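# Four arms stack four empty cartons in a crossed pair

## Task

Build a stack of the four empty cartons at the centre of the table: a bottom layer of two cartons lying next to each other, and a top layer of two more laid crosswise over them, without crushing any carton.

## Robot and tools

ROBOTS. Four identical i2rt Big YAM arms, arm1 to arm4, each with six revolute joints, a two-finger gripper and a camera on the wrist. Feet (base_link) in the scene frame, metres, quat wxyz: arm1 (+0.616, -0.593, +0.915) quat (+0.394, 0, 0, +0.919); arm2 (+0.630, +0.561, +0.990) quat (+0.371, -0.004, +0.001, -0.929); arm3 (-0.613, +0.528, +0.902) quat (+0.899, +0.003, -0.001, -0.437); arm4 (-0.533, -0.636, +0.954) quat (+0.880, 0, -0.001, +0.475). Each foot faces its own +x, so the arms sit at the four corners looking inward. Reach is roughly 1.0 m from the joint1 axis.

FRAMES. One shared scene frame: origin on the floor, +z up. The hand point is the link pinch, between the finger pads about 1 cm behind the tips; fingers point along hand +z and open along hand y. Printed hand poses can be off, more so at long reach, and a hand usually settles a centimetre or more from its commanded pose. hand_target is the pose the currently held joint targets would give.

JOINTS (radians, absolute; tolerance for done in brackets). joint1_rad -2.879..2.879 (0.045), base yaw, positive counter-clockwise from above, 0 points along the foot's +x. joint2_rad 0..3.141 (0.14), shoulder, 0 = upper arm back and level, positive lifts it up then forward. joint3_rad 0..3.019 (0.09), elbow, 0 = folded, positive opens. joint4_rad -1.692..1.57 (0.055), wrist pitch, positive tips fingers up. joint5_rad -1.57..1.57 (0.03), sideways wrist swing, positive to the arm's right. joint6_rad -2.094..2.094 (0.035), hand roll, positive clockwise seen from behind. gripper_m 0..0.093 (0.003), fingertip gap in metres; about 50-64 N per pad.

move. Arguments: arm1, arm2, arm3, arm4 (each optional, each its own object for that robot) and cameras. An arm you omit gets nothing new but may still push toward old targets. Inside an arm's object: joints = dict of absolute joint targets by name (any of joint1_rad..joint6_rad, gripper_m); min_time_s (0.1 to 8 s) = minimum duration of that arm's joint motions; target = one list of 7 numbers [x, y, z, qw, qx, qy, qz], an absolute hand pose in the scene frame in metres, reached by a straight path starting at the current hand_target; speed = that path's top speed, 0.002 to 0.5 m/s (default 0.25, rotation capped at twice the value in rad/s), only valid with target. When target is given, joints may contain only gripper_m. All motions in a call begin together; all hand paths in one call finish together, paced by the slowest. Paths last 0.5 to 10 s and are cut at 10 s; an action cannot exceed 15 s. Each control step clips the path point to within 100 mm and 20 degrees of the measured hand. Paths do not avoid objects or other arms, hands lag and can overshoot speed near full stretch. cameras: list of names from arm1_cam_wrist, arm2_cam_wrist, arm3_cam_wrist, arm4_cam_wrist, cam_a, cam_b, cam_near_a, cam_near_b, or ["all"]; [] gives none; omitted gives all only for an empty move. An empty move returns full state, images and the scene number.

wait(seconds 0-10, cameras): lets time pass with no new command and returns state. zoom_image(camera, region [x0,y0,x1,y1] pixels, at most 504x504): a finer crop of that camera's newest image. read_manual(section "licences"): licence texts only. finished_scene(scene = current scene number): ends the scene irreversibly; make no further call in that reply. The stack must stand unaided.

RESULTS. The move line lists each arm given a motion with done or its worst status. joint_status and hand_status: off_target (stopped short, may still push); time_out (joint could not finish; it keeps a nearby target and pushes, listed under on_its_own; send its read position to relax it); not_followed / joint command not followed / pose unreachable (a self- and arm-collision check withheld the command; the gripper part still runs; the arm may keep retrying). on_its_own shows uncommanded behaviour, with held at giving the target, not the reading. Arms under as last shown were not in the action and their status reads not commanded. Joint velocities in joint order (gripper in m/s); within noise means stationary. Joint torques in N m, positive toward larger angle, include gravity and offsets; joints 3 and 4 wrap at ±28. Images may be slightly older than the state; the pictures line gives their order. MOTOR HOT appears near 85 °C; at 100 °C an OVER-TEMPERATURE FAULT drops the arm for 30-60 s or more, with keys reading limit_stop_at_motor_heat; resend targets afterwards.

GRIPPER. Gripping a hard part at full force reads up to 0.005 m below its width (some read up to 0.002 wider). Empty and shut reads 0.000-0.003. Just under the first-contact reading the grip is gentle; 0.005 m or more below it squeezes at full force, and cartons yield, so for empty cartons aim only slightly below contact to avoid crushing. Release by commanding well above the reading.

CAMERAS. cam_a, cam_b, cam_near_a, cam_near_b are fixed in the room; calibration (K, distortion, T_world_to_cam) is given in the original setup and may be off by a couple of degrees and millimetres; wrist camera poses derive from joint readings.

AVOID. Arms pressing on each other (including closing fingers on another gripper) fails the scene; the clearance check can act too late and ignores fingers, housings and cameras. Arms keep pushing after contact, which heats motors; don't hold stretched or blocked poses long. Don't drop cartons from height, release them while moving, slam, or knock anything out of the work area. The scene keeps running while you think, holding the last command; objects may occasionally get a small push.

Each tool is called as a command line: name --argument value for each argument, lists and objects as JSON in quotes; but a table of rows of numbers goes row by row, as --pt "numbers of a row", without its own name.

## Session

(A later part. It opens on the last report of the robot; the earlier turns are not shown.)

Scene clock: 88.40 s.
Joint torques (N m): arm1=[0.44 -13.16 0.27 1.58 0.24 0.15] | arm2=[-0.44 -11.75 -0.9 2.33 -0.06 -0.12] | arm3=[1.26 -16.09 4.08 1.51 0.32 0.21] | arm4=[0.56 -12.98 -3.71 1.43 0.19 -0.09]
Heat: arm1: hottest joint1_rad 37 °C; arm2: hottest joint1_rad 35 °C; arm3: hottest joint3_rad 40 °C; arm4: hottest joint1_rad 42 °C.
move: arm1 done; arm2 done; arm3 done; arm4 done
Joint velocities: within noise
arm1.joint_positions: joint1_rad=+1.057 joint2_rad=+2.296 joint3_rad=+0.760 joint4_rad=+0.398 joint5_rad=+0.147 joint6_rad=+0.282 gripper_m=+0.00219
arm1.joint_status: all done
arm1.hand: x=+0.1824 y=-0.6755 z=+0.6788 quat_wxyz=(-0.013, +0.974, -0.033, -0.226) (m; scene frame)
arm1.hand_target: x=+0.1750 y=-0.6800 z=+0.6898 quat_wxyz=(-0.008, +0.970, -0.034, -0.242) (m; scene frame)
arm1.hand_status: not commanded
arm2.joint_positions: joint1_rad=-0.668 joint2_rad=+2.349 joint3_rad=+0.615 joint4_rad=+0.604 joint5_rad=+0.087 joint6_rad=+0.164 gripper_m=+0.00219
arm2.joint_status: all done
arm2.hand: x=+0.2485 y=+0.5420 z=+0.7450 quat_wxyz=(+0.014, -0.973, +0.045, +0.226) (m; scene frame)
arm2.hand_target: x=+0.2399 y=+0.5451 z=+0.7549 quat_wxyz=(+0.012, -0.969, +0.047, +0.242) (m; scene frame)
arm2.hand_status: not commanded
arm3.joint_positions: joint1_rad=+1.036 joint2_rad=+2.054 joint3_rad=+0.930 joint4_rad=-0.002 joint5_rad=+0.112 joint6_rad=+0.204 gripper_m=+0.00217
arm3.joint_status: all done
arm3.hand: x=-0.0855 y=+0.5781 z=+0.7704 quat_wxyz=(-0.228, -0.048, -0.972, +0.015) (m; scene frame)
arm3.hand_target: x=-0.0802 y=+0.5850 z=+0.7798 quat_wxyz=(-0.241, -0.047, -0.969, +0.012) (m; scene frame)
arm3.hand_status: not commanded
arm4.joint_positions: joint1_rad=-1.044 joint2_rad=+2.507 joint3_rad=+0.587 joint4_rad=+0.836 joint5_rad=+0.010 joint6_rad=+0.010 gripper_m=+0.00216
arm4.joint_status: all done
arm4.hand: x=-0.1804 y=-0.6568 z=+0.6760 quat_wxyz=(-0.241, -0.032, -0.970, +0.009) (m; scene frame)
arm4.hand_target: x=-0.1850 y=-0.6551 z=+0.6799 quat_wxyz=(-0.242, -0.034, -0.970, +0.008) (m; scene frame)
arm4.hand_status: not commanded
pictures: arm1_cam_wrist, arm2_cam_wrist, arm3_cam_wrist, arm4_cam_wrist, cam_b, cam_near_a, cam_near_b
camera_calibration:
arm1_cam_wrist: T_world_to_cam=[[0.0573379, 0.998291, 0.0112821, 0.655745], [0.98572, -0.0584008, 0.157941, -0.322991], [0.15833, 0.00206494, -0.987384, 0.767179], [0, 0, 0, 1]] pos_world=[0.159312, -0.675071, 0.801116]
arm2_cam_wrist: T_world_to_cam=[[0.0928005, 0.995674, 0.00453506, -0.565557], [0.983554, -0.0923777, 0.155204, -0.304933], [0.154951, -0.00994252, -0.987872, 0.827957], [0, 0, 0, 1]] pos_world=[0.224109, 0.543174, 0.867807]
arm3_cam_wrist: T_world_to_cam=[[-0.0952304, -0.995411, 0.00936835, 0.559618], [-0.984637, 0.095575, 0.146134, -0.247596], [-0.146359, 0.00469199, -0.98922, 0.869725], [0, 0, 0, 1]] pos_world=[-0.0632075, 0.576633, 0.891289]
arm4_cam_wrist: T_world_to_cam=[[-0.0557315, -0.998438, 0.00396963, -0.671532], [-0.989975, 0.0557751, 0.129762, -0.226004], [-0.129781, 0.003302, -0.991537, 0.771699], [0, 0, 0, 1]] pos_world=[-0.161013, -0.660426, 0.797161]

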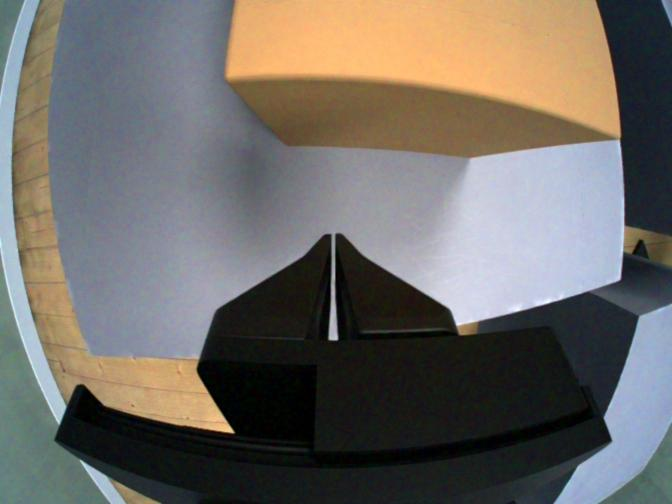

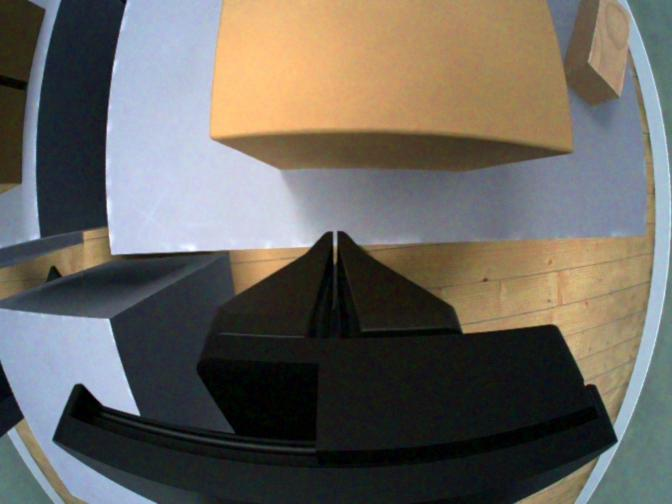

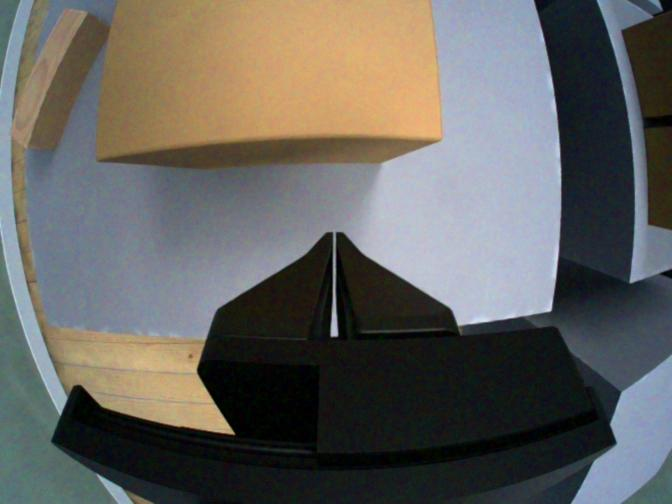

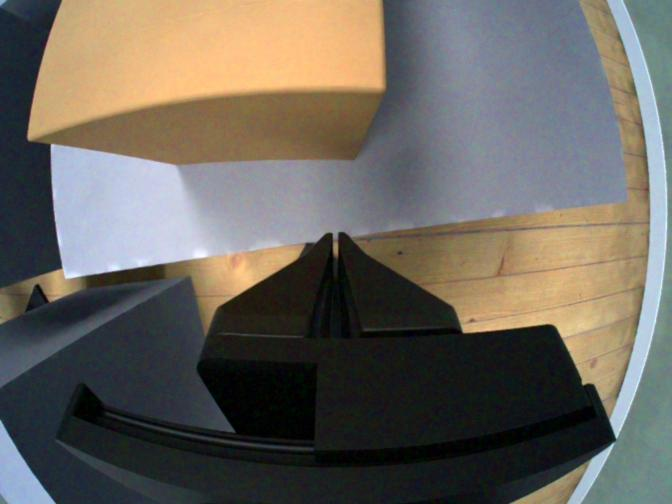

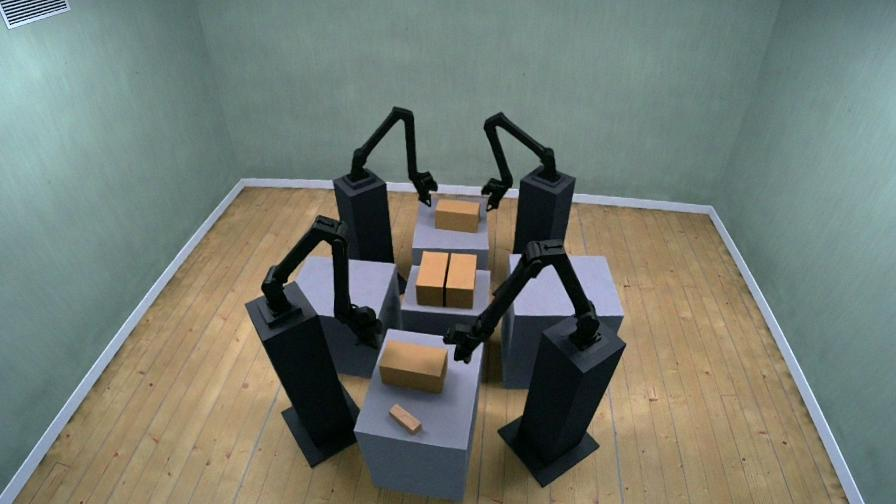

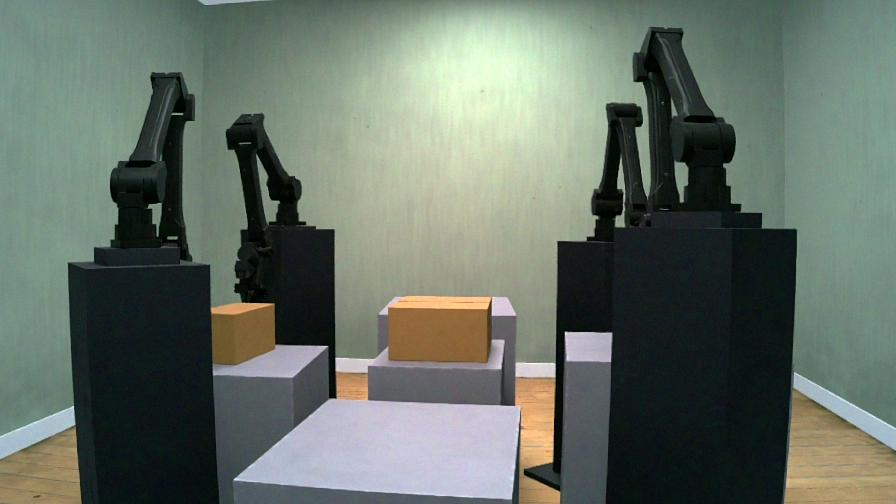

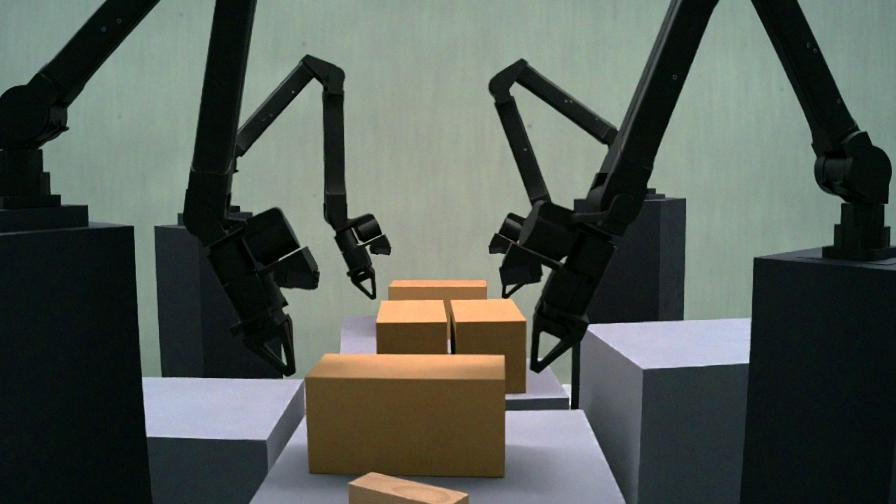

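move --arm1 '{"target":[0.158,-0.641,0.690,0.0120,-0.9604,0.0419,0.2753],"speed":0.1}' --arm2 '{"target":[0.230,0.573,0.737,0.0132,-0.9602,0.0461,0.2753],"speed":0.1}' --arm3 '{"target":[-0.060,0.609,0.762,0.2753,0.0461,0.9602,-0.0132],"speed":0.1}' --arm4 '{"target":[-0.160,-0.614,0.684,0.2753,0.0419,0.9604,-0.0120],"speed":0.1}' --cameras '["arm1_cam_wrist","arm2_cam_wrist","arm3_cam_wrist","arm4_cam_wrist","cam_near_b"]'

Scene clock: 93.70 s.
Joint torques (N m): arm1=[-1.14 -11.16 0.42 1.76 0.01 0.05] | arm2=[0.09 -9.93 -0.13 2.48 -0.12 -0.11] | arm3=[1.14 -14.74 5.94 1.59 0.38 0.23] | arm4=[1.14 -12.81 -1.28 1.52 0.28 -0.1]
Heat: arm1: hottest joint1_rad 37 °C; arm2: hottest joint1_rad 35 °C; arm3: hottest joint3_rad 40 °C; arm4: hottest joint1_rad 42 °C.
move: arm1 done; arm2 done; arm3 off_target; arm4 off_target
Joint velocities: within noise
arm1.joint_positions: joint1_rad=+0.975 joint2_rad=+2.296 joint3_rad=+0.753 joint4_rad=+0.508 joint5_rad=+0.131 joint6_rad=+0.212 gripper_m=+0.00210
arm1.joint_status: not commanded
arm1.hand: x=+0.1577 y=-0.6454 z=+0.6901 quat_wxyz=(-0.012, +0.962, -0.040, -0.271) (m; scene frame)
arm1.hand_target: x=+0.1581 y=-0.6411 z=+0.6900 quat_wxyz=(-0.012, +0.960, -0.042, -0.275) (m; scene frame)
arm1.hand_status: done (0.004 m and 0.5 deg from the pose sent, 0.044 m and 6.0 deg at the start)
arm2.joint_positions: joint1_rad=-0.758 joint2_rad=+2.411 joint3_rad=+0.628 joint4_rad=+0.750 joint5_rad=+0.052 joint6_rad=+0.084 gripper_m=+0.00210
arm2.joint_status: not commanded
arm2.hand: x=+0.2321 y=+0.5702 z=+0.7396 quat_wxyz=(+0.013, -0.962, +0.047, +0.270) (m; scene frame)
arm2.hand_target: x=+0.2301 y=+0.5729 z=+0.7370 quat_wxyz=(+0.013, -0.960, +0.046, +0.275) (m; scene frame)
arm2.hand_status: done (0.004 m and 0.6 deg from the pose sent, 0.037 m and 5.9 deg at the start)
arm3.joint_positions: joint1_rad=+1.088 joint2_rad=+2.111 joint3_rad=+0.936 joint4_rad=+0.103 joint5_rad=+0.151 joint6_rad=+0.238 gripper_m=+0.00207
arm3.joint_status: not commanded
arm3.hand: x=-0.0770 y=+0.6007 z=+0.7557 quat_wxyz=(-0.258, -0.046, -0.965, +0.018) (m; scene frame)
arm3.hand_target: x=-0.0606 y=+0.6090 z=+0.7625 quat_wxyz=(-0.275, -0.046, -0.960, +0.013) (m; scene frame)
arm3.hand_status: off_target (0.020 m and 2.2 deg from the pose sent, 0.041 m and 5.6 deg at the start)
arm4.joint_positions: joint1_rad=-0.894 joint2_rad=+2.506 joint3_rad=+0.594 joint4_rad=+0.865 joint5_rad=+0.102 joint6_rad=+0.157 gripper_m=+0.00207
arm4.joint_status: not commanded
arm4.hand: x=-0.1697 y=-0.6188 z=+0.6806 quat_wxyz=(-0.263, -0.042, -0.964, +0.015) (m; scene frame)
arm4.hand_target: x=-0.1600 y=-0.6139 z=+0.6841 quat_wxyz=(-0.275, -0.042, -0.960, +0.012) (m; scene frame)
arm4.hand_status: off_target (0.011 m and 1.5 deg from the pose sent, 0.048 m and 4.2 deg at the start)
pictures: arm1_cam_wrist, arm2_cam_wrist, arm3_cam_wrist, arm4_cam_wrist, cam_near_b
camera_calibration:
arm1_cam_wrist: T_world_to_cam=[[0.0715537, 0.99743, 0.0035657, 0.629561], [0.99538, -0.0716351, 0.0639315, -0.243978], [0.0640227, -0.00102531, -0.997948, 0.802332], [0, 0, 0, 1]] pos_world=[0.146436, -0.644598, 0.814038]
arm2_cam_wrist: T_world_to_cam=[[0.0957744, 0.995401, -0.00196188, -0.587726], [0.993364, -0.0954519, 0.0641654, -0.218485], [0.0636831, -0.00809426, -0.997937, 0.853081], [0, 0, 0, 1]] pos_world=[0.218998, 0.571074, 0.864187]
arm3_cam_wrist: T_world_to_cam=[[-0.0929542, -0.995579, 0.0134651, 0.580353], [-0.991975, 0.0937648, 0.0848107, -0.192427], [-0.0856984, -0.00547352, -0.996306, 0.872379], [0, 0, 0, 1]] pos_world=[-0.0621753, 0.600606, 0.877662]
arm4_cam_wrist: T_world_to_cam=[[-0.0786582, -0.996859, 0.00924704, -0.639448], [-0.993252, 0.0791599, 0.0847631, -0.173619], [-0.0852289, -0.00251732, -0.996358, 0.784855], [0, 0, 0, 1]] pos_world=[-0.155853, -0.62172, 0.802626]

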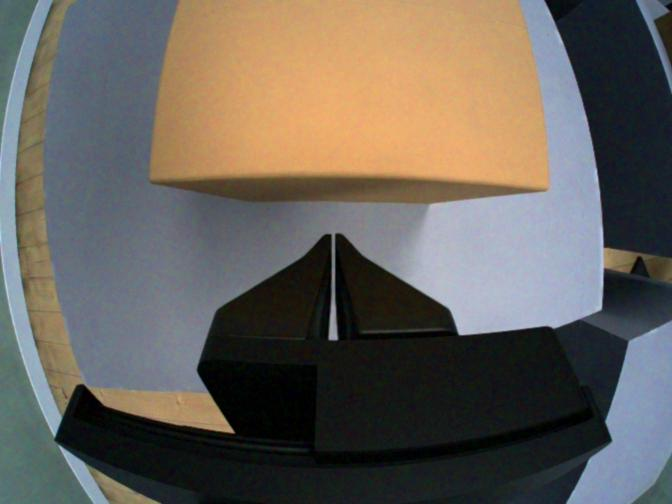

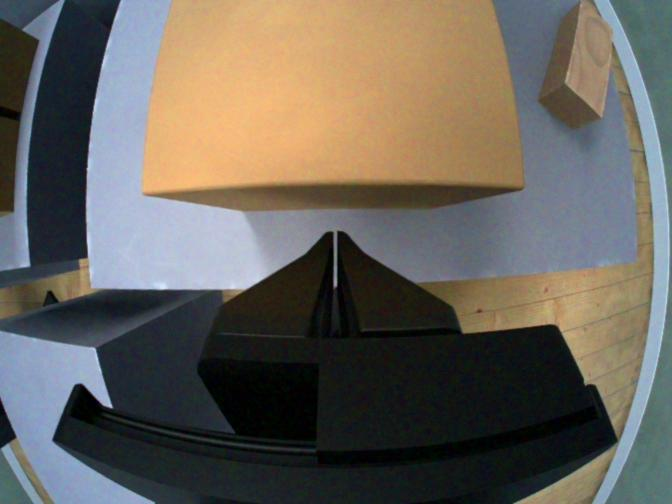

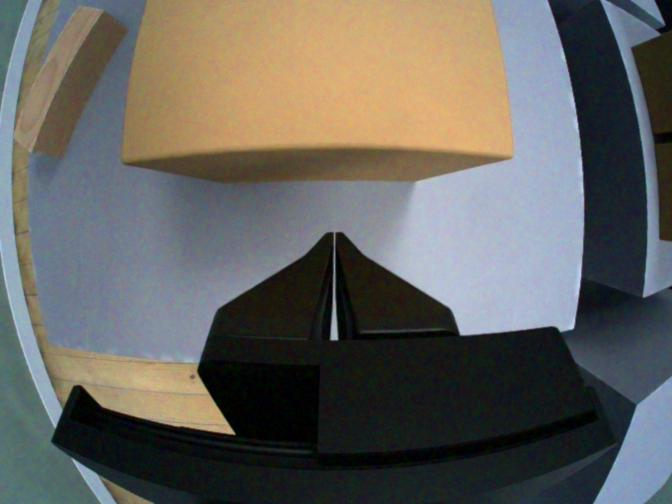

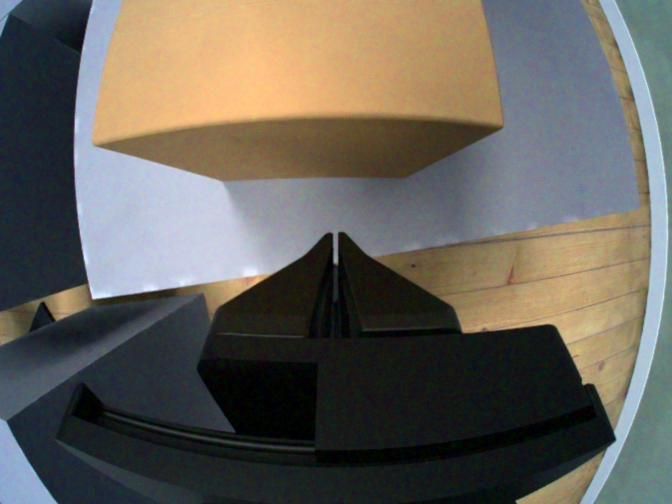

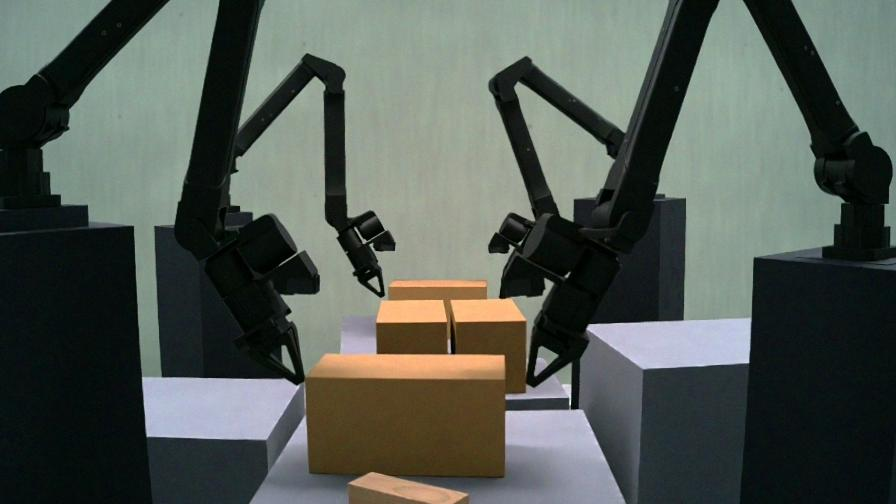

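move --arm1 '{"target":[0.152,-0.636,0.686,0.0120,-0.9604,0.0419,0.2753],"speed":0.08}' --arm2 '{"target":[0.222,0.575,0.730,0.0132,-0.9602,0.0461,0.2753],"speed":0.08}' --arm3 '{"target":[-0.048,0.615,0.756,0.2753,0.0461,0.9602,-0.0132],"speed":0.08}' --arm4 '{"target":[-0.145,-0.602,0.681,0.2753,0.0419,0.9604,-0.0120],"speed":0.08}'

move --arm1 '{"target":[0.113,-0.636,0.688,0.0120,-0.9604,0.0419,0.2753],"speed":0.04}' --arm2 '{"target":[0.183,0.575,0.732,0.0132,-0.9602,0.0461,0.2753],"speed":0.04}' --arm3 '{"target":[-0.006,0.615,0.758,0.2753,0.0461,0.9602,-0.0132],"speed":0.04}' --arm4 '{"target":[-0.108,-0.602,0.683,0.2753,0.0419,0.9604,-0.0120],"speed":0.04}' --cameras '["arm1_cam_wrist","arm2_cam_wrist","arm3_cam_wrist","arm4_cam_wrist","cam_near_b"]'

Scene clock: 97.47 s.
Joint torques (N m): arm1=[-1.44 -10.17 1.7 1.63 0 0.03] | arm2=[0.03 -9.47 0.1 2.04 -0.14 -0.11] | arm3=[1.38 -14.86 6.16 1.1 0.37 0.22] | arm4=[1.2 -13.27 -0.83 0.79 0.27 -0.11]
Heat: arm1: hottest joint1_rad 37 °C; arm2: hottest joint1_rad 35 °C; arm3: hottest joint3_rad 40 °C; arm4: hottest joint1_rad 41 °C.
move: arm1 done; arm2 done; arm3 off_target; arm4 done
Joint velocities: within noise
arm1.joint_positions: joint1_rad=+0.963 joint2_rad=+2.296 joint3_rad=+0.753 joint4_rad=+0.508 joint5_rad=+0.123 joint6_rad=+0.199 gripper_m=+0.00210
arm1.joint_status: not commanded
arm1.hand: x=+0.1573 y=-0.6416 z=+0.6900 quat_wxyz=(-0.012, +0.962, -0.038, -0.271) (m; scene frame)
arm1.hand_target: x=+0.1523 y=-0.6360 z=+0.6861 quat_wxyz=(-0.012, +0.960, -0.042, -0.275) (m; scene frame)
arm1.hand_status: done (0.009 m and 0.7 deg from the pose sent, 0.012 m and 0.5 deg at the start)
arm2.joint_positions: joint1_rad=-0.762 joint2_rad=+2.427 joint3_rad=+0.658 joint4_rad=+0.750 joint5_rad=+0.049 joint6_rad=+0.078 gripper_m=+0.00210
arm2.joint_status: not commanded
arm2.hand: x=+0.2207 y=+0.5710 z=+0.7352 quat_wxyz=(+0.012, -0.960, +0.046, +0.277) (m; scene frame)
arm2.hand_target: x=+0.2221 y=+0.5750 z=+0.7300 quat_wxyz=(+0.013, -0.960, +0.046, +0.275) (m; scene frame)
arm2.hand_status: done (0.007 m and 0.2 deg from the pose sent, 0.015 m and 0.6 deg at the start)
arm3.joint_positions: joint1_rad=+1.093 joint2_rad=+2.137 joint3_rad=+0.977 joint4_rad=+0.103 joint5_rad=+0.155 joint6_rad=+0.245 gripper_m=+0.00207
arm3.joint_status: not commanded
arm3.hand: x=-0.0614 y=+0.6055 z=+0.7533 quat_wxyz=(-0.265, -0.048, -0.963, +0.017) (m; scene frame)
arm3.hand_target: x=-0.0485 y=+0.6150 z=+0.7563 quat_wxyz=(-0.275, -0.046, -0.960, +0.013) (m; scene frame)
arm3.hand_status: off_target (0.017 m and 1.3 deg from the pose sent, 0.032 m and 2.2 deg at the start)
arm4.joint_positions: joint1_rad=-0.862 joint2_rad=+2.498 joint3_rad=+0.636 joint4_rad=+0.830 joint5_rad=+0.120 joint6_rad=+0.186 gripper_m=+0.00207
arm4.joint_status: not commanded
arm4.hand: x=-0.1504 y=-0.6078 z=+0.6798 quat_wxyz=(-0.272, -0.044, -0.961, +0.014) (m; scene frame)
arm4.hand_target: x=-0.1451 y=-0.6020 z=+0.6811 quat_wxyz=(-0.275, -0.042, -0.960, +0.012) (m; scene frame)
arm4.hand_status: done (0.008 m and 0.5 deg from the pose sent, 0.030 m and 1.5 deg at the start)
pictures: none

Scene clock: 99.10 s.
Joint torques (N m): arm1=[-1.96 -11.11 4.37 1.17 0.08 0.04] | arm2=[-0.15 -11.81 3.26 1.44 -0.05 -0.17] | arm3=[0.09 -16.03 9.11 1.42 0.21 0.06] | arm4=[0.09 -14.97 1.61 1.11 0.14 -0.19]
Heat: arm1: hottest joint1_rad 37 °C; arm2: hottest joint2_rad 36 °C; arm3: hottest joint3_rad 40 °C; arm4: hottest joint1_rad 41 °C.
move: arm1 off_target; arm2 off_target; arm3 off_target; arm4 off_target
Joint velocities: within noise
arm1.joint_positions: joint1_rad=+0.955 joint2_rad=+2.300 joint3_rad=+0.820 joint4_rad=+0.422 joint5_rad=+0.114 joint6_rad=+0.187 gripper_m=+0.00210
arm1.joint_status: not commanded
arm1.hand: x=+0.1372 y=-0.6424 z=+0.6871 quat_wxyz=(-0.012, +0.965, -0.035, -0.259) (m; scene frame)
arm1.hand_target: x=+0.1140 y=-0.6356 z=+0.6890 quat_wxyz=(-0.012, +0.960, -0.042, -0.275) (m; scene frame)
arm1.hand_status: off_target (0.025 m and 2.1 deg from the pose sent, 0.045 m and 0.7 deg at the start)
arm2.joint_positions: joint1_rad=-0.762 joint2_rad=+2.427 joint3_rad=+0.715 joint4_rad=+0.640 joint5_rad=+0.048 joint6_rad=+0.078 gripper_m=+0.00210
arm2.joint_status: not commanded
arm2.hand: x=+0.2102 y=+0.5710 z=+0.7251 quat_wxyz=(+0.013, -0.967, +0.045, +0.251) (m; scene frame)
arm2.hand_target: x=+0.1838 y=+0.5752 z=+0.7329 quat_wxyz=(+0.013, -0.960, +0.046, +0.275) (m; scene frame)
arm2.hand_status: off_target (0.028 m and 2.8 deg from the pose sent, 0.038 m and 0.2 deg at the start)
arm3.joint_positions: joint1_rad=+1.093 joint2_rad=+2.183 joint3_rad=+1.059 joint4_rad=+0.011 joint5_rad=+0.151 joint6_rad=+0.245 gripper_m=+0.00207
arm3.joint_status: not commanded
arm3.hand: x=-0.0490 y=+0.6086 z=+0.7400 quat_wxyz=(-0.238, -0.045, -0.970, +0.021) (m; scene frame)
arm3.hand_target: x=-0.0088 y=+0.6145 z=+0.7605 quat_wxyz=(-0.275, -0.046, -0.960, +0.013) (m; scene frame)
arm3.hand_status: off_target (0.047 m and 4.5 deg from the pose sent, 0.056 m and 1.3 deg at the start)
arm4.joint_positions: joint1_rad=-0.862 joint2_rad=+2.474 joint3_rad=+0.695 joint4_rad=+0.707 joint5_rad=+0.116 joint6_rad=+0.186 gripper_m=+0.00207
arm4.joint_status: not commanded
arm4.hand: x=-0.1326 y=-0.6049 z=+0.6753 quat_wxyz=(-0.253, -0.042, -0.967, +0.016) (m; scene frame)
arm4.hand_target: x=-0.1085 y=-0.6021 z=+0.6838 quat_wxyz=(-0.275, -0.042, -0.960, +0.012) (m; scene frame)
arm4.hand_status: off_target (0.026 m and 2.7 deg from the pose sent, 0.043 m and 0.5 deg at the start)
pictures: arm1_cam_wrist, arm2_cam_wrist, arm3_cam_wrist, arm4_cam_wrist, cam_near_b
camera_calibration:
arm1_cam_wrist: T_world_to_cam=[[0.0610274, 0.998112, 0.00692941, 0.627562], [0.994038, -0.0614038, 0.0900957, -0.234382], [0.0903511, 0.00138979, -0.995909, 0.79718], [0, 0, 0, 1]] pos_world=[0.12266, -0.641877, 0.810687]
arm2_cam_wrist: T_world_to_cam=[[0.0928967, 0.995675, 0.0013817, -0.588448], [0.990434, -0.0925497, 0.10235, -0.224551], [0.102035, -0.00813951, -0.994747, 0.829758], [0, 0, 0, 1]] pos_world=[0.192403, 0.571874, 0.849195]
arm3_cam_wrist: T_world_to_cam=[[-0.0928677, -0.995438, 0.0218876, 0.584648], [-0.987727, 0.0948765, 0.124075, -0.193555], [-0.125585, -0.0100964, -0.992031, 0.856952], [0, 0, 0, 1]] pos_world=[-0.0292634, 0.608997, 0.861342]
arm4_cam_wrist: T_world_to_cam=[[-0.0790101, -0.9968, 0.0121125, -0.624611], [-0.991142, 0.0798511, 0.106119, -0.151212], [-0.106747, -0.00362072, -0.99428, 0.777691], [0, 0, 0, 1]] pos_world=[-0.116207, -0.607722, 0.796854]

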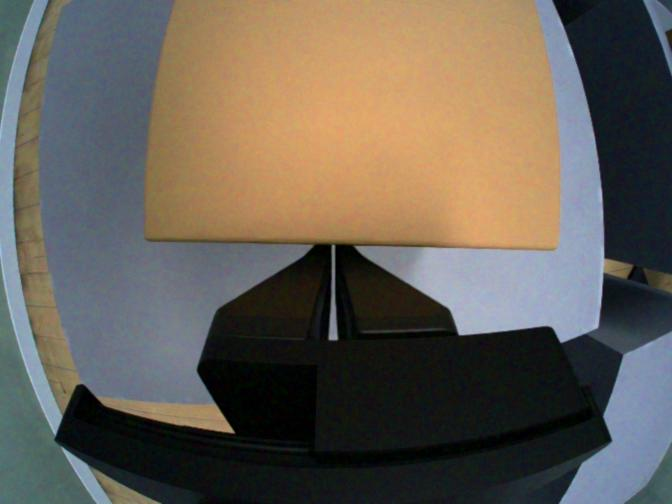

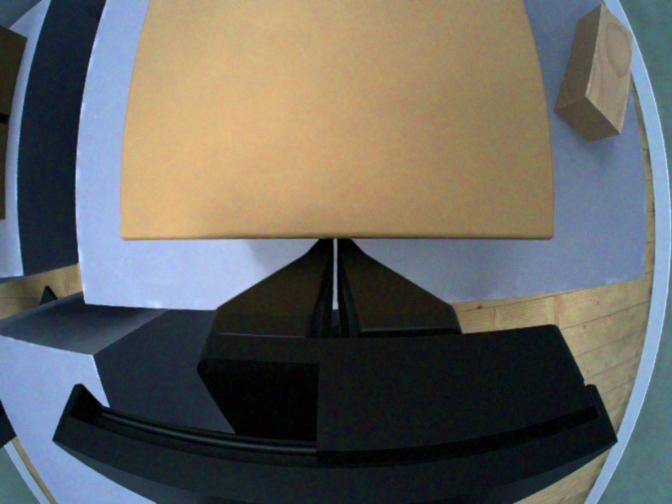

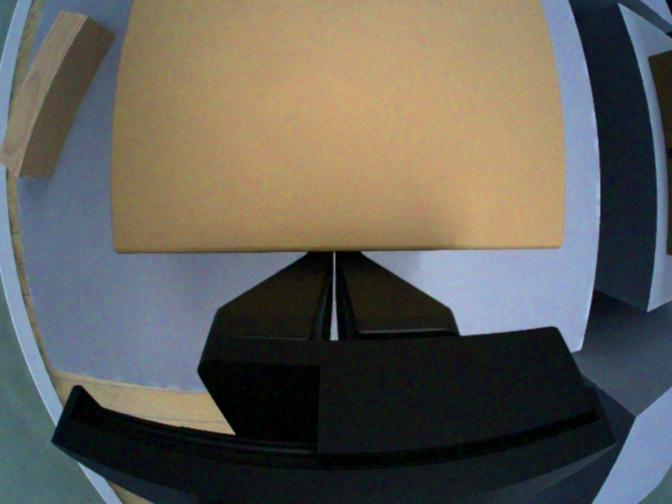

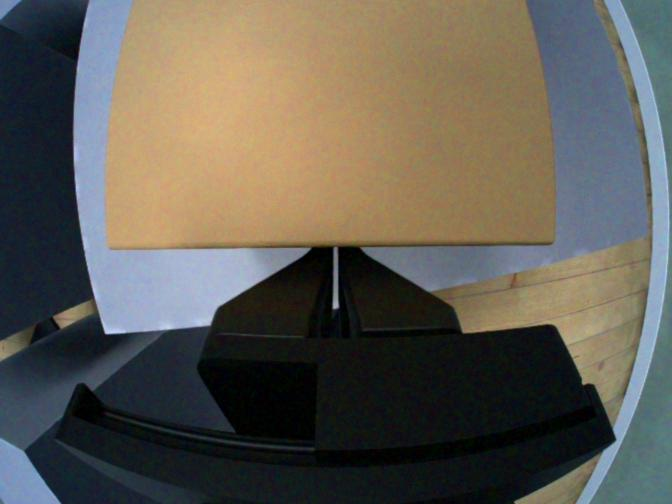

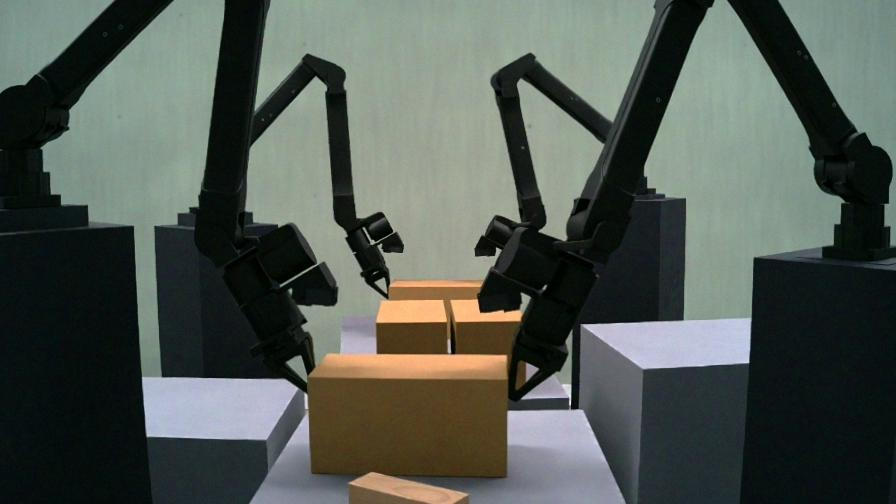

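move --arm1 '{"target":[0.111,-0.636,0.735,0.0120,-0.9604,0.0419,0.2753],"speed":0.05}' --arm2 '{"target":[0.181,0.575,0.780,0.0132,-0.9602,0.0461,0.2753],"speed":0.05}' --arm3 '{"target":[-0.004,0.615,0.808,0.2753,0.0461,0.9602,-0.0132],"speed":0.05}' --arm4 '{"target":[-0.106,-0.602,0.731,0.2753,0.0419,0.9604,-0.0120],"speed":0.05}' --cameras '["arm1_cam_wrist","arm2_cam_wrist","cam_near_a","cam_near_b","cam_b"]'

Scene clock: 101.57 s.
Joint torques (N m): arm1=[-1.85 -15.27 2.84 1.4 0.13 0.04] | arm2=[0.21 -13.86 2.24 1.95 -0.03 -0.1] | arm3=[0.03 -18.84 8.72 1.4 0.29 0.06] | arm4=[0.09 -15.44 1.52 1.54 0.22 -0.21]
Heat: arm1: hottest joint1_rad 37 °C; arm2: hottest joint2_rad 36 °C; arm3: hottest joint3_rad 40 °C; arm4: hottest joint1_rad 41 °C.
move: arm1 off_target; arm2 off_target; arm3 off_target; arm4 off_target
Joint velocities: within noise
arm1.joint_positions: joint1_rad=+0.955 joint2_rad=+2.221 joint3_rad=+0.809 joint4_rad=+0.317 joint5_rad=+0.112 joint6_rad=+0.187 gripper_m=+0.00210
arm1.joint_status: not commanded
arm1.hand: x=+0.1393 y=-0.6421 z=+0.7091 quat_wxyz=(-0.015, +0.970, -0.034, -0.241) (m; scene frame)
arm1.hand_target: x=+0.1118 y=-0.6358 z=+0.7350 quat_wxyz=(-0.012, +0.960, -0.042, -0.275) (m; scene frame)
arm1.hand_status: off_target (0.039 m and 4.2 deg from the pose sent, 0.055 m and 2.1 deg at the start)
arm2.joint_positions: joint1_rad=-0.762 joint2_rad=+2.305 joint3_rad=+0.677 joint4_rad=+0.535 joint5_rad=+0.048 joint6_rad=+0.078 gripper_m=+0.00210
arm2.joint_status: not commanded
arm2.hand: x=+0.2099 y=+0.5710 z=+0.7583 quat_wxyz=(+0.014, -0.969, +0.045, +0.241) (m; scene frame)
arm2.hand_target: x=+0.1817 y=+0.5752 z=+0.7801 quat_wxyz=(+0.014, -0.960, +0.046, +0.275) (m; scene frame)
arm2.hand_status: off_target (0.036 m and 4.1 deg from the pose sent, 0.062 m and 2.8 deg at the start)
arm3.joint_positions: joint1_rad=+1.093 joint2_rad=+2.113 joint3_rad=+1.066 joint4_rad=-0.091 joint5_rad=+0.149 joint6_rad=+0.245 gripper_m=+0.00207
arm3.joint_status: not commanded
arm3.hand: x=-0.0485 y=+0.6089 z=+0.7693 quat_wxyz=(-0.226, -0.044, -0.973, +0.023) (m; scene frame)
arm3.hand_target: x=-0.0069 y=+0.6145 z=+0.8099 quat_wxyz=(-0.275, -0.046, -0.960, +0.013) (m; scene frame)
arm3.hand_status: off_target (0.059 m and 6.0 deg from the pose sent, 0.082 m and 4.5 deg at the start)
arm4.joint_positions: joint1_rad=-0.862 joint2_rad=+2.324 joint3_rad=+0.641 joint4_rad=+0.600 joint5_rad=+0.114 joint6_rad=+0.186 gripper_m=+0.00207
arm4.joint_status: not commanded
arm4.hand: x=-0.1296 y=-0.6041 z=+0.7168 quat_wxyz=(-0.247, -0.042, -0.968, +0.016) (m; scene frame)
arm4.hand_target: x=-0.1064 y=-0.6021 z=+0.7312 quat_wxyz=(-0.275, -0.042, -0.960, +0.012) (m; scene frame)
arm4.hand_status: off_target (0.028 m and 3.3 deg from the pose sent, 0.062 m and 2.7 deg at the start)
pictures: arm1_cam_wrist, arm2_cam_wrist, cam_b, cam_near_a, cam_near_b
camera_calibration:
arm1_cam_wrist: T_world_to_cam=[[0.059628, 0.998128, 0.0135742, 0.622515], [0.990073, -0.0608697, 0.126689, -0.263398], [0.127278, 0.00588519, -0.99185, 0.813769], [0, 0, 0, 1]] pos_world=[0.120089, -0.642172, 0.832056]
arm2_cam_wrist: T_world_to_cam=[[0.0927588, 0.995683, 0.00324488, -0.589936], [0.988041, -0.092449, 0.123405, -0.243093], [0.123173, -0.00824086, -0.992351, 0.856538], [0, 0, 0, 1]] pos_world=[0.189406, 0.571974, 0.8819]

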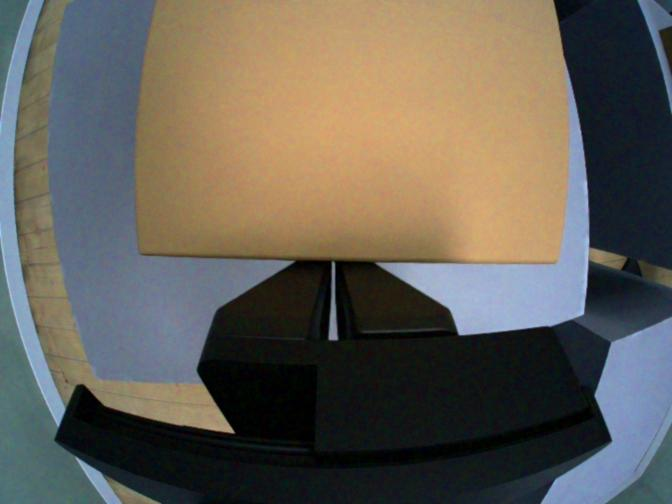

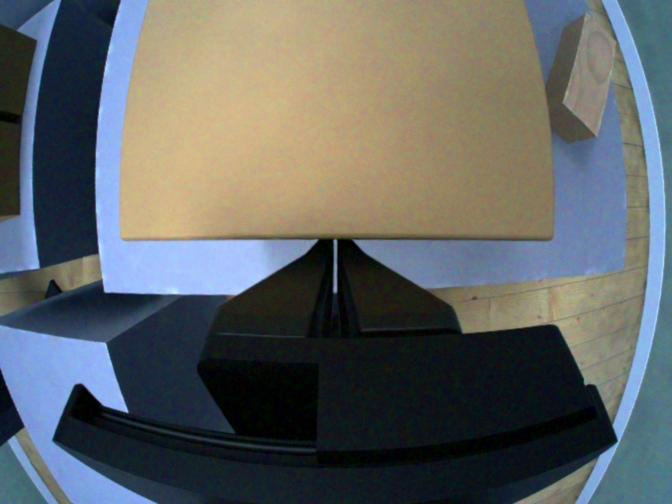

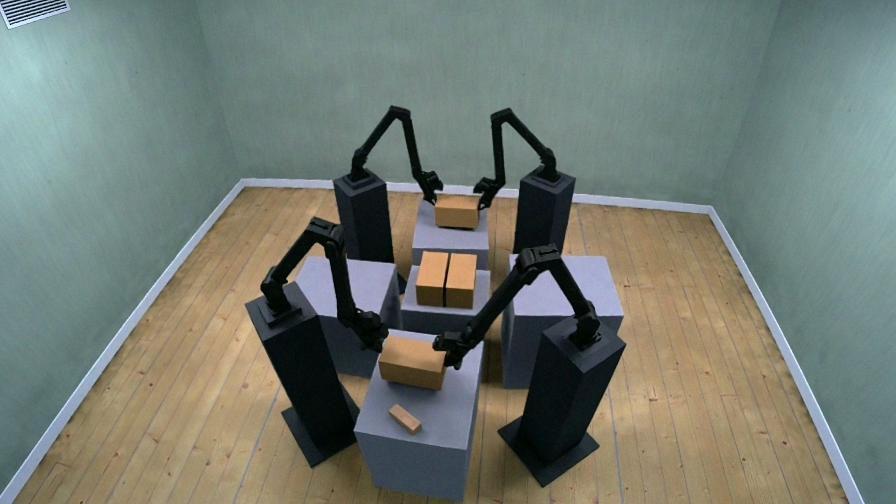

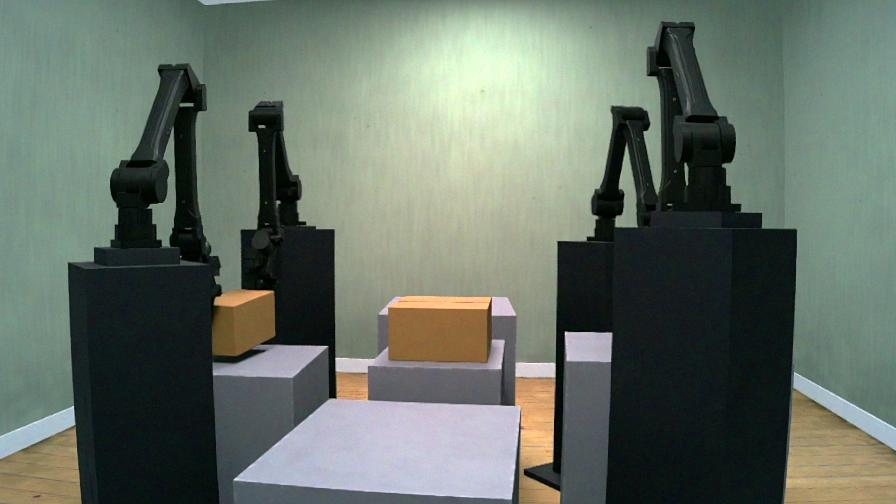

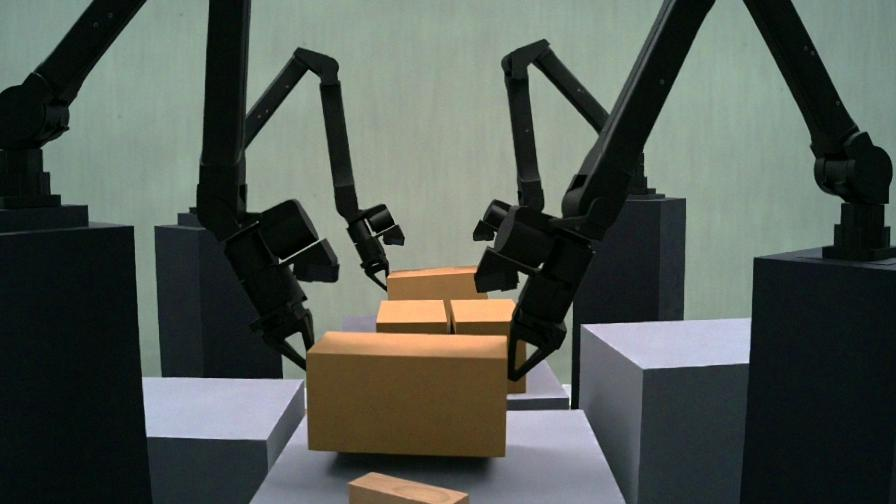

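move --arm1 '{"target":[0.110,-0.636,0.750,0.0120,-0.9604,0.0419,0.2753],"speed":0.08}' --arm2 '{"target":[0.181,0.575,0.875,0.0132,-0.9602,0.0461,0.2753],"speed":0.08}' --arm3 '{"target":[-0.003,0.615,0.905,0.2753,0.0461,0.9602,-0.0132],"speed":0.08}'

move --arm2 '{"target":[0.155,0.40,0.875,0.0079,-0.9607,0.0277,0.2755],"speed":0.08}' --arm3 '{"target":[-0.030,0.434,0.905,0.2755,0.0277,0.9607,-0.0079],"speed":0.08}' --cameras '["arm2_cam_wrist","arm3_cam_wrist","cam_near_a","cam_near_b"]'

Scene clock: 105.07 s.
Joint torques (N m): arm1=[-1.96 -15.03 3.12 1.46 0.14 0.03] | arm2=[0.44 -12.86 4.93 1.78 -0.03 -0.11] | arm3=[0.09 -17.08 11.64 1.35 0.32 0.07] | arm4=[-0.26 -15.5 1.47 1.59 0.25 -0.21]
Heat: arm1: hottest joint1_rad 37 °C; arm2: hottest joint2_rad 36 °C; arm3: hottest joint3_rad 40 °C; arm4: hottest joint1_rad 41 °C.
move: arm1 off_target; arm2 off_target; arm3 off_target
Joint velocities: within noise
arm1.joint_positions: joint1_rad=+0.954 joint2_rad=+2.177 joint3_rad=+0.800 joint4_rad=+0.279 joint5_rad=+0.112 joint6_rad=+0.187 gripper_m=+0.00210
arm1.joint_status: not commanded
arm1.hand: x=+0.1386 y=-0.6421 z=+0.7235 quat_wxyz=(-0.015, +0.970, -0.034, -0.240) (m; scene frame)
arm1.hand_target: x=+0.1109 y=-0.6356 z=+0.7499 quat_wxyz=(-0.013, +0.960, -0.042, -0.275) (m; scene frame)
arm1.hand_status: off_target (0.039 m and 4.4 deg from the pose sent, 0.051 m and 4.2 deg at the start)
arm2.joint_positions: joint1_rad=-0.762 joint2_rad=+1.969 joint3_rad=+0.600 joint4_rad=+0.274 joint5_rad=+0.048 joint6_rad=+0.078 gripper_m=+0.00210
arm2.joint_status: not commanded
arm2.hand: x=+0.2071 y=+0.5711 z=+0.8522 quat_wxyz=(+0.014, -0.970, +0.045, +0.240) (m; scene frame)
arm2.hand_target: x=+0.1817 y=+0.5752 z=+0.8751 quat_wxyz=(+0.014, -0.960, +0.046, +0.275) (m; scene frame)
arm2.hand_status: off_target (0.035 m and 4.2 deg from the pose sent, 0.120 m and 4.1 deg at the start)
arm3.joint_positions: joint1_rad=+1.093 joint2_rad=+1.906 joint3_rad=+1.067 joint4_rad=-0.310 joint5_rad=+0.149 joint6_rad=+0.244 gripper_m=+0.00207
arm3.joint_status: not commanded
arm3.hand: x=-0.0519 y=+0.6080 z=+0.8606 quat_wxyz=(-0.220, -0.043, -0.974, +0.024) (m; scene frame)
arm3.hand_target: x=-0.0075 y=+0.6142 z=+0.9076 quat_wxyz=(-0.275, -0.046, -0.960, +0.013) (m; scene frame)
arm3.hand_status: off_target (0.066 m and 6.6 deg from the pose sent, 0.143 m and 6.0 deg at the start)
arm4.joint_positions: joint1_rad=-0.862 joint2_rad=+2.324 joint3_rad=+0.641 joint4_rad=+0.597 joint5_rad=+0.113 joint6_rad=+0.186 gripper_m=+0.00207
arm4.joint_status: not commanded
arm4.hand: x=-0.1300 y=-0.6040 z=+0.7166 quat_wxyz=(-0.246, -0.042, -0.968, +0.016) (m; scene frame)
arm4.hand_target: x=-0.1063 y=-0.6021 z=+0.7313 quat_wxyz=(-0.275, -0.042, -0.960, +0.012) (m; scene frame)
arm4.hand_status: not commanded
pictures: none

Scene clock: 108.10 s.
Joint torques (N m): arm1=[-1.9 -15.09 3.12 1.46 0.15 0.04] | arm2=[0.56 -10.52 10.14 1.83 0.75 0.03] | arm3=[-0.09 -17.03 8.58 2.48 -0.26 0.05] | arm4=[0.09 -15.44 1.48 1.61 0.24 -0.22]
Heat: arm1: hottest joint1_rad 37 °C; arm2: hottest joint2_rad 36 °C; arm3: hottest joint3_rad 40 °C; arm4: hottest joint1_rad 41 °C.
move: arm2 off_target; arm3 off_target
Joint velocities: within noise
arm1, arm4: as last shown
arm2.joint_positions: joint1_rad=-0.343 joint2_rad=+1.981 joint3_rad=+0.730 joint4_rad=+0.104 joint5_rad=+0.227 joint6_rad=+0.399 gripper_m=+0.00209
arm2.joint_status: not commanded
arm2.hand: x=+0.1958 y=+0.4133 z=+0.8601 quat_wxyz=(+0.018, -0.971, +0.016, +0.240) (m; scene frame)
arm2.hand_target: x=+0.1573 y=+0.4008 z=+0.8774 quat_wxyz=(+0.008, -0.961, +0.028, +0.275) (m; scene frame)
arm2.hand_status: off_target (0.045 m and 4.6 deg from the pose sent, 0.180 m and 4.7 deg at the start)
arm3.joint_positions: joint1_rad=+0.734 joint2_rad=+1.859 joint3_rad=+1.026 joint4_rad=-0.288 joint5_rad=-0.052 joint6_rad=-0.095 gripper_m=+0.00207
arm3.joint_status: not commanded
arm3.hand: x=-0.0607 y=+0.4416 z=+0.8714 quat_wxyz=(-0.226, -0.032, -0.974, +0.002) (m; scene frame)
arm3.hand_target: x=-0.0320 y=+0.4344 z=+0.9062 quat_wxyz=(-0.275, -0.027, -0.961, +0.008) (m; scene frame)
arm3.hand_status: off_target (0.046 m and 6.0 deg from the pose sent, 0.181 m and 7.0 deg at the start)
pictures: arm2_cam_wrist, arm3_cam_wrist, cam_near_a, cam_near_b
camera_calibration:
arm2_cam_wrist: T_world_to_cam=[[0.0377198, 0.998954, 0.0258465, -0.44188], [0.991171, -0.0406909, 0.12619, -0.280814], [0.127109, 0.0208585, -0.991669, 0.944601], [0, 0, 0, 1]] pos_world=[0.174935, 0.410289, 0.983589]
arm3_cam_wrist: T_world_to_cam=[[-0.0575185, -0.998315, -0.00769982, 0.443609], [-0.98693, 0.0556962, 0.151216, -0.21191], [-0.150533, 0.0162969, -0.988471, 0.9679], [0, 0, 0, 1]] pos_world=[-0.0379236, 0.43889, 0.992201]

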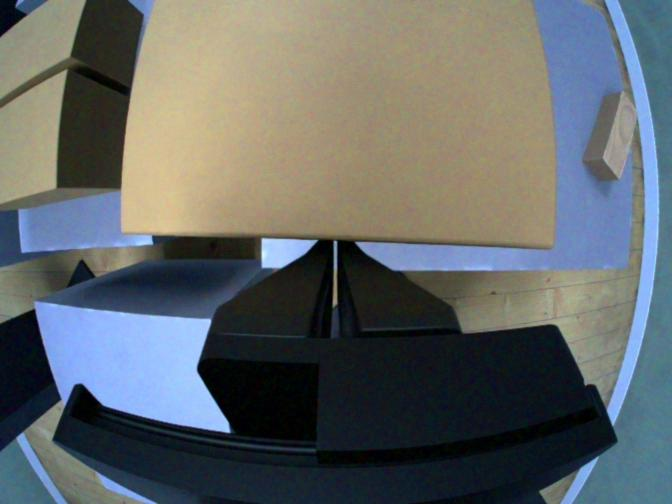

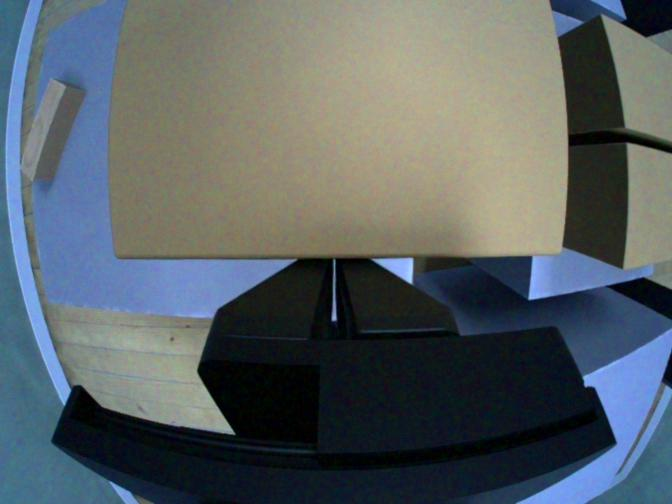

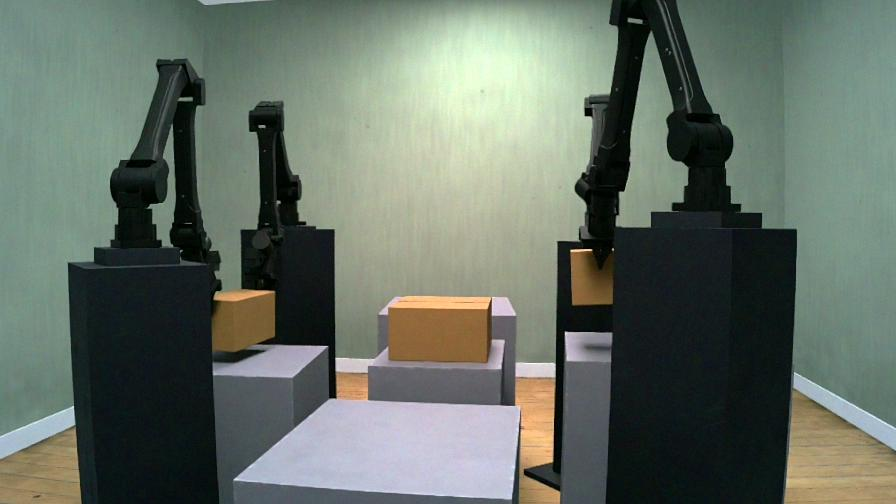

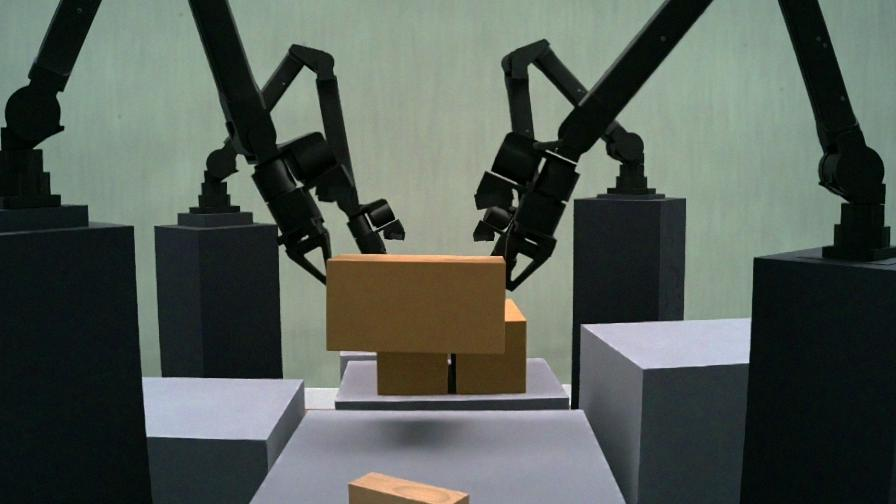

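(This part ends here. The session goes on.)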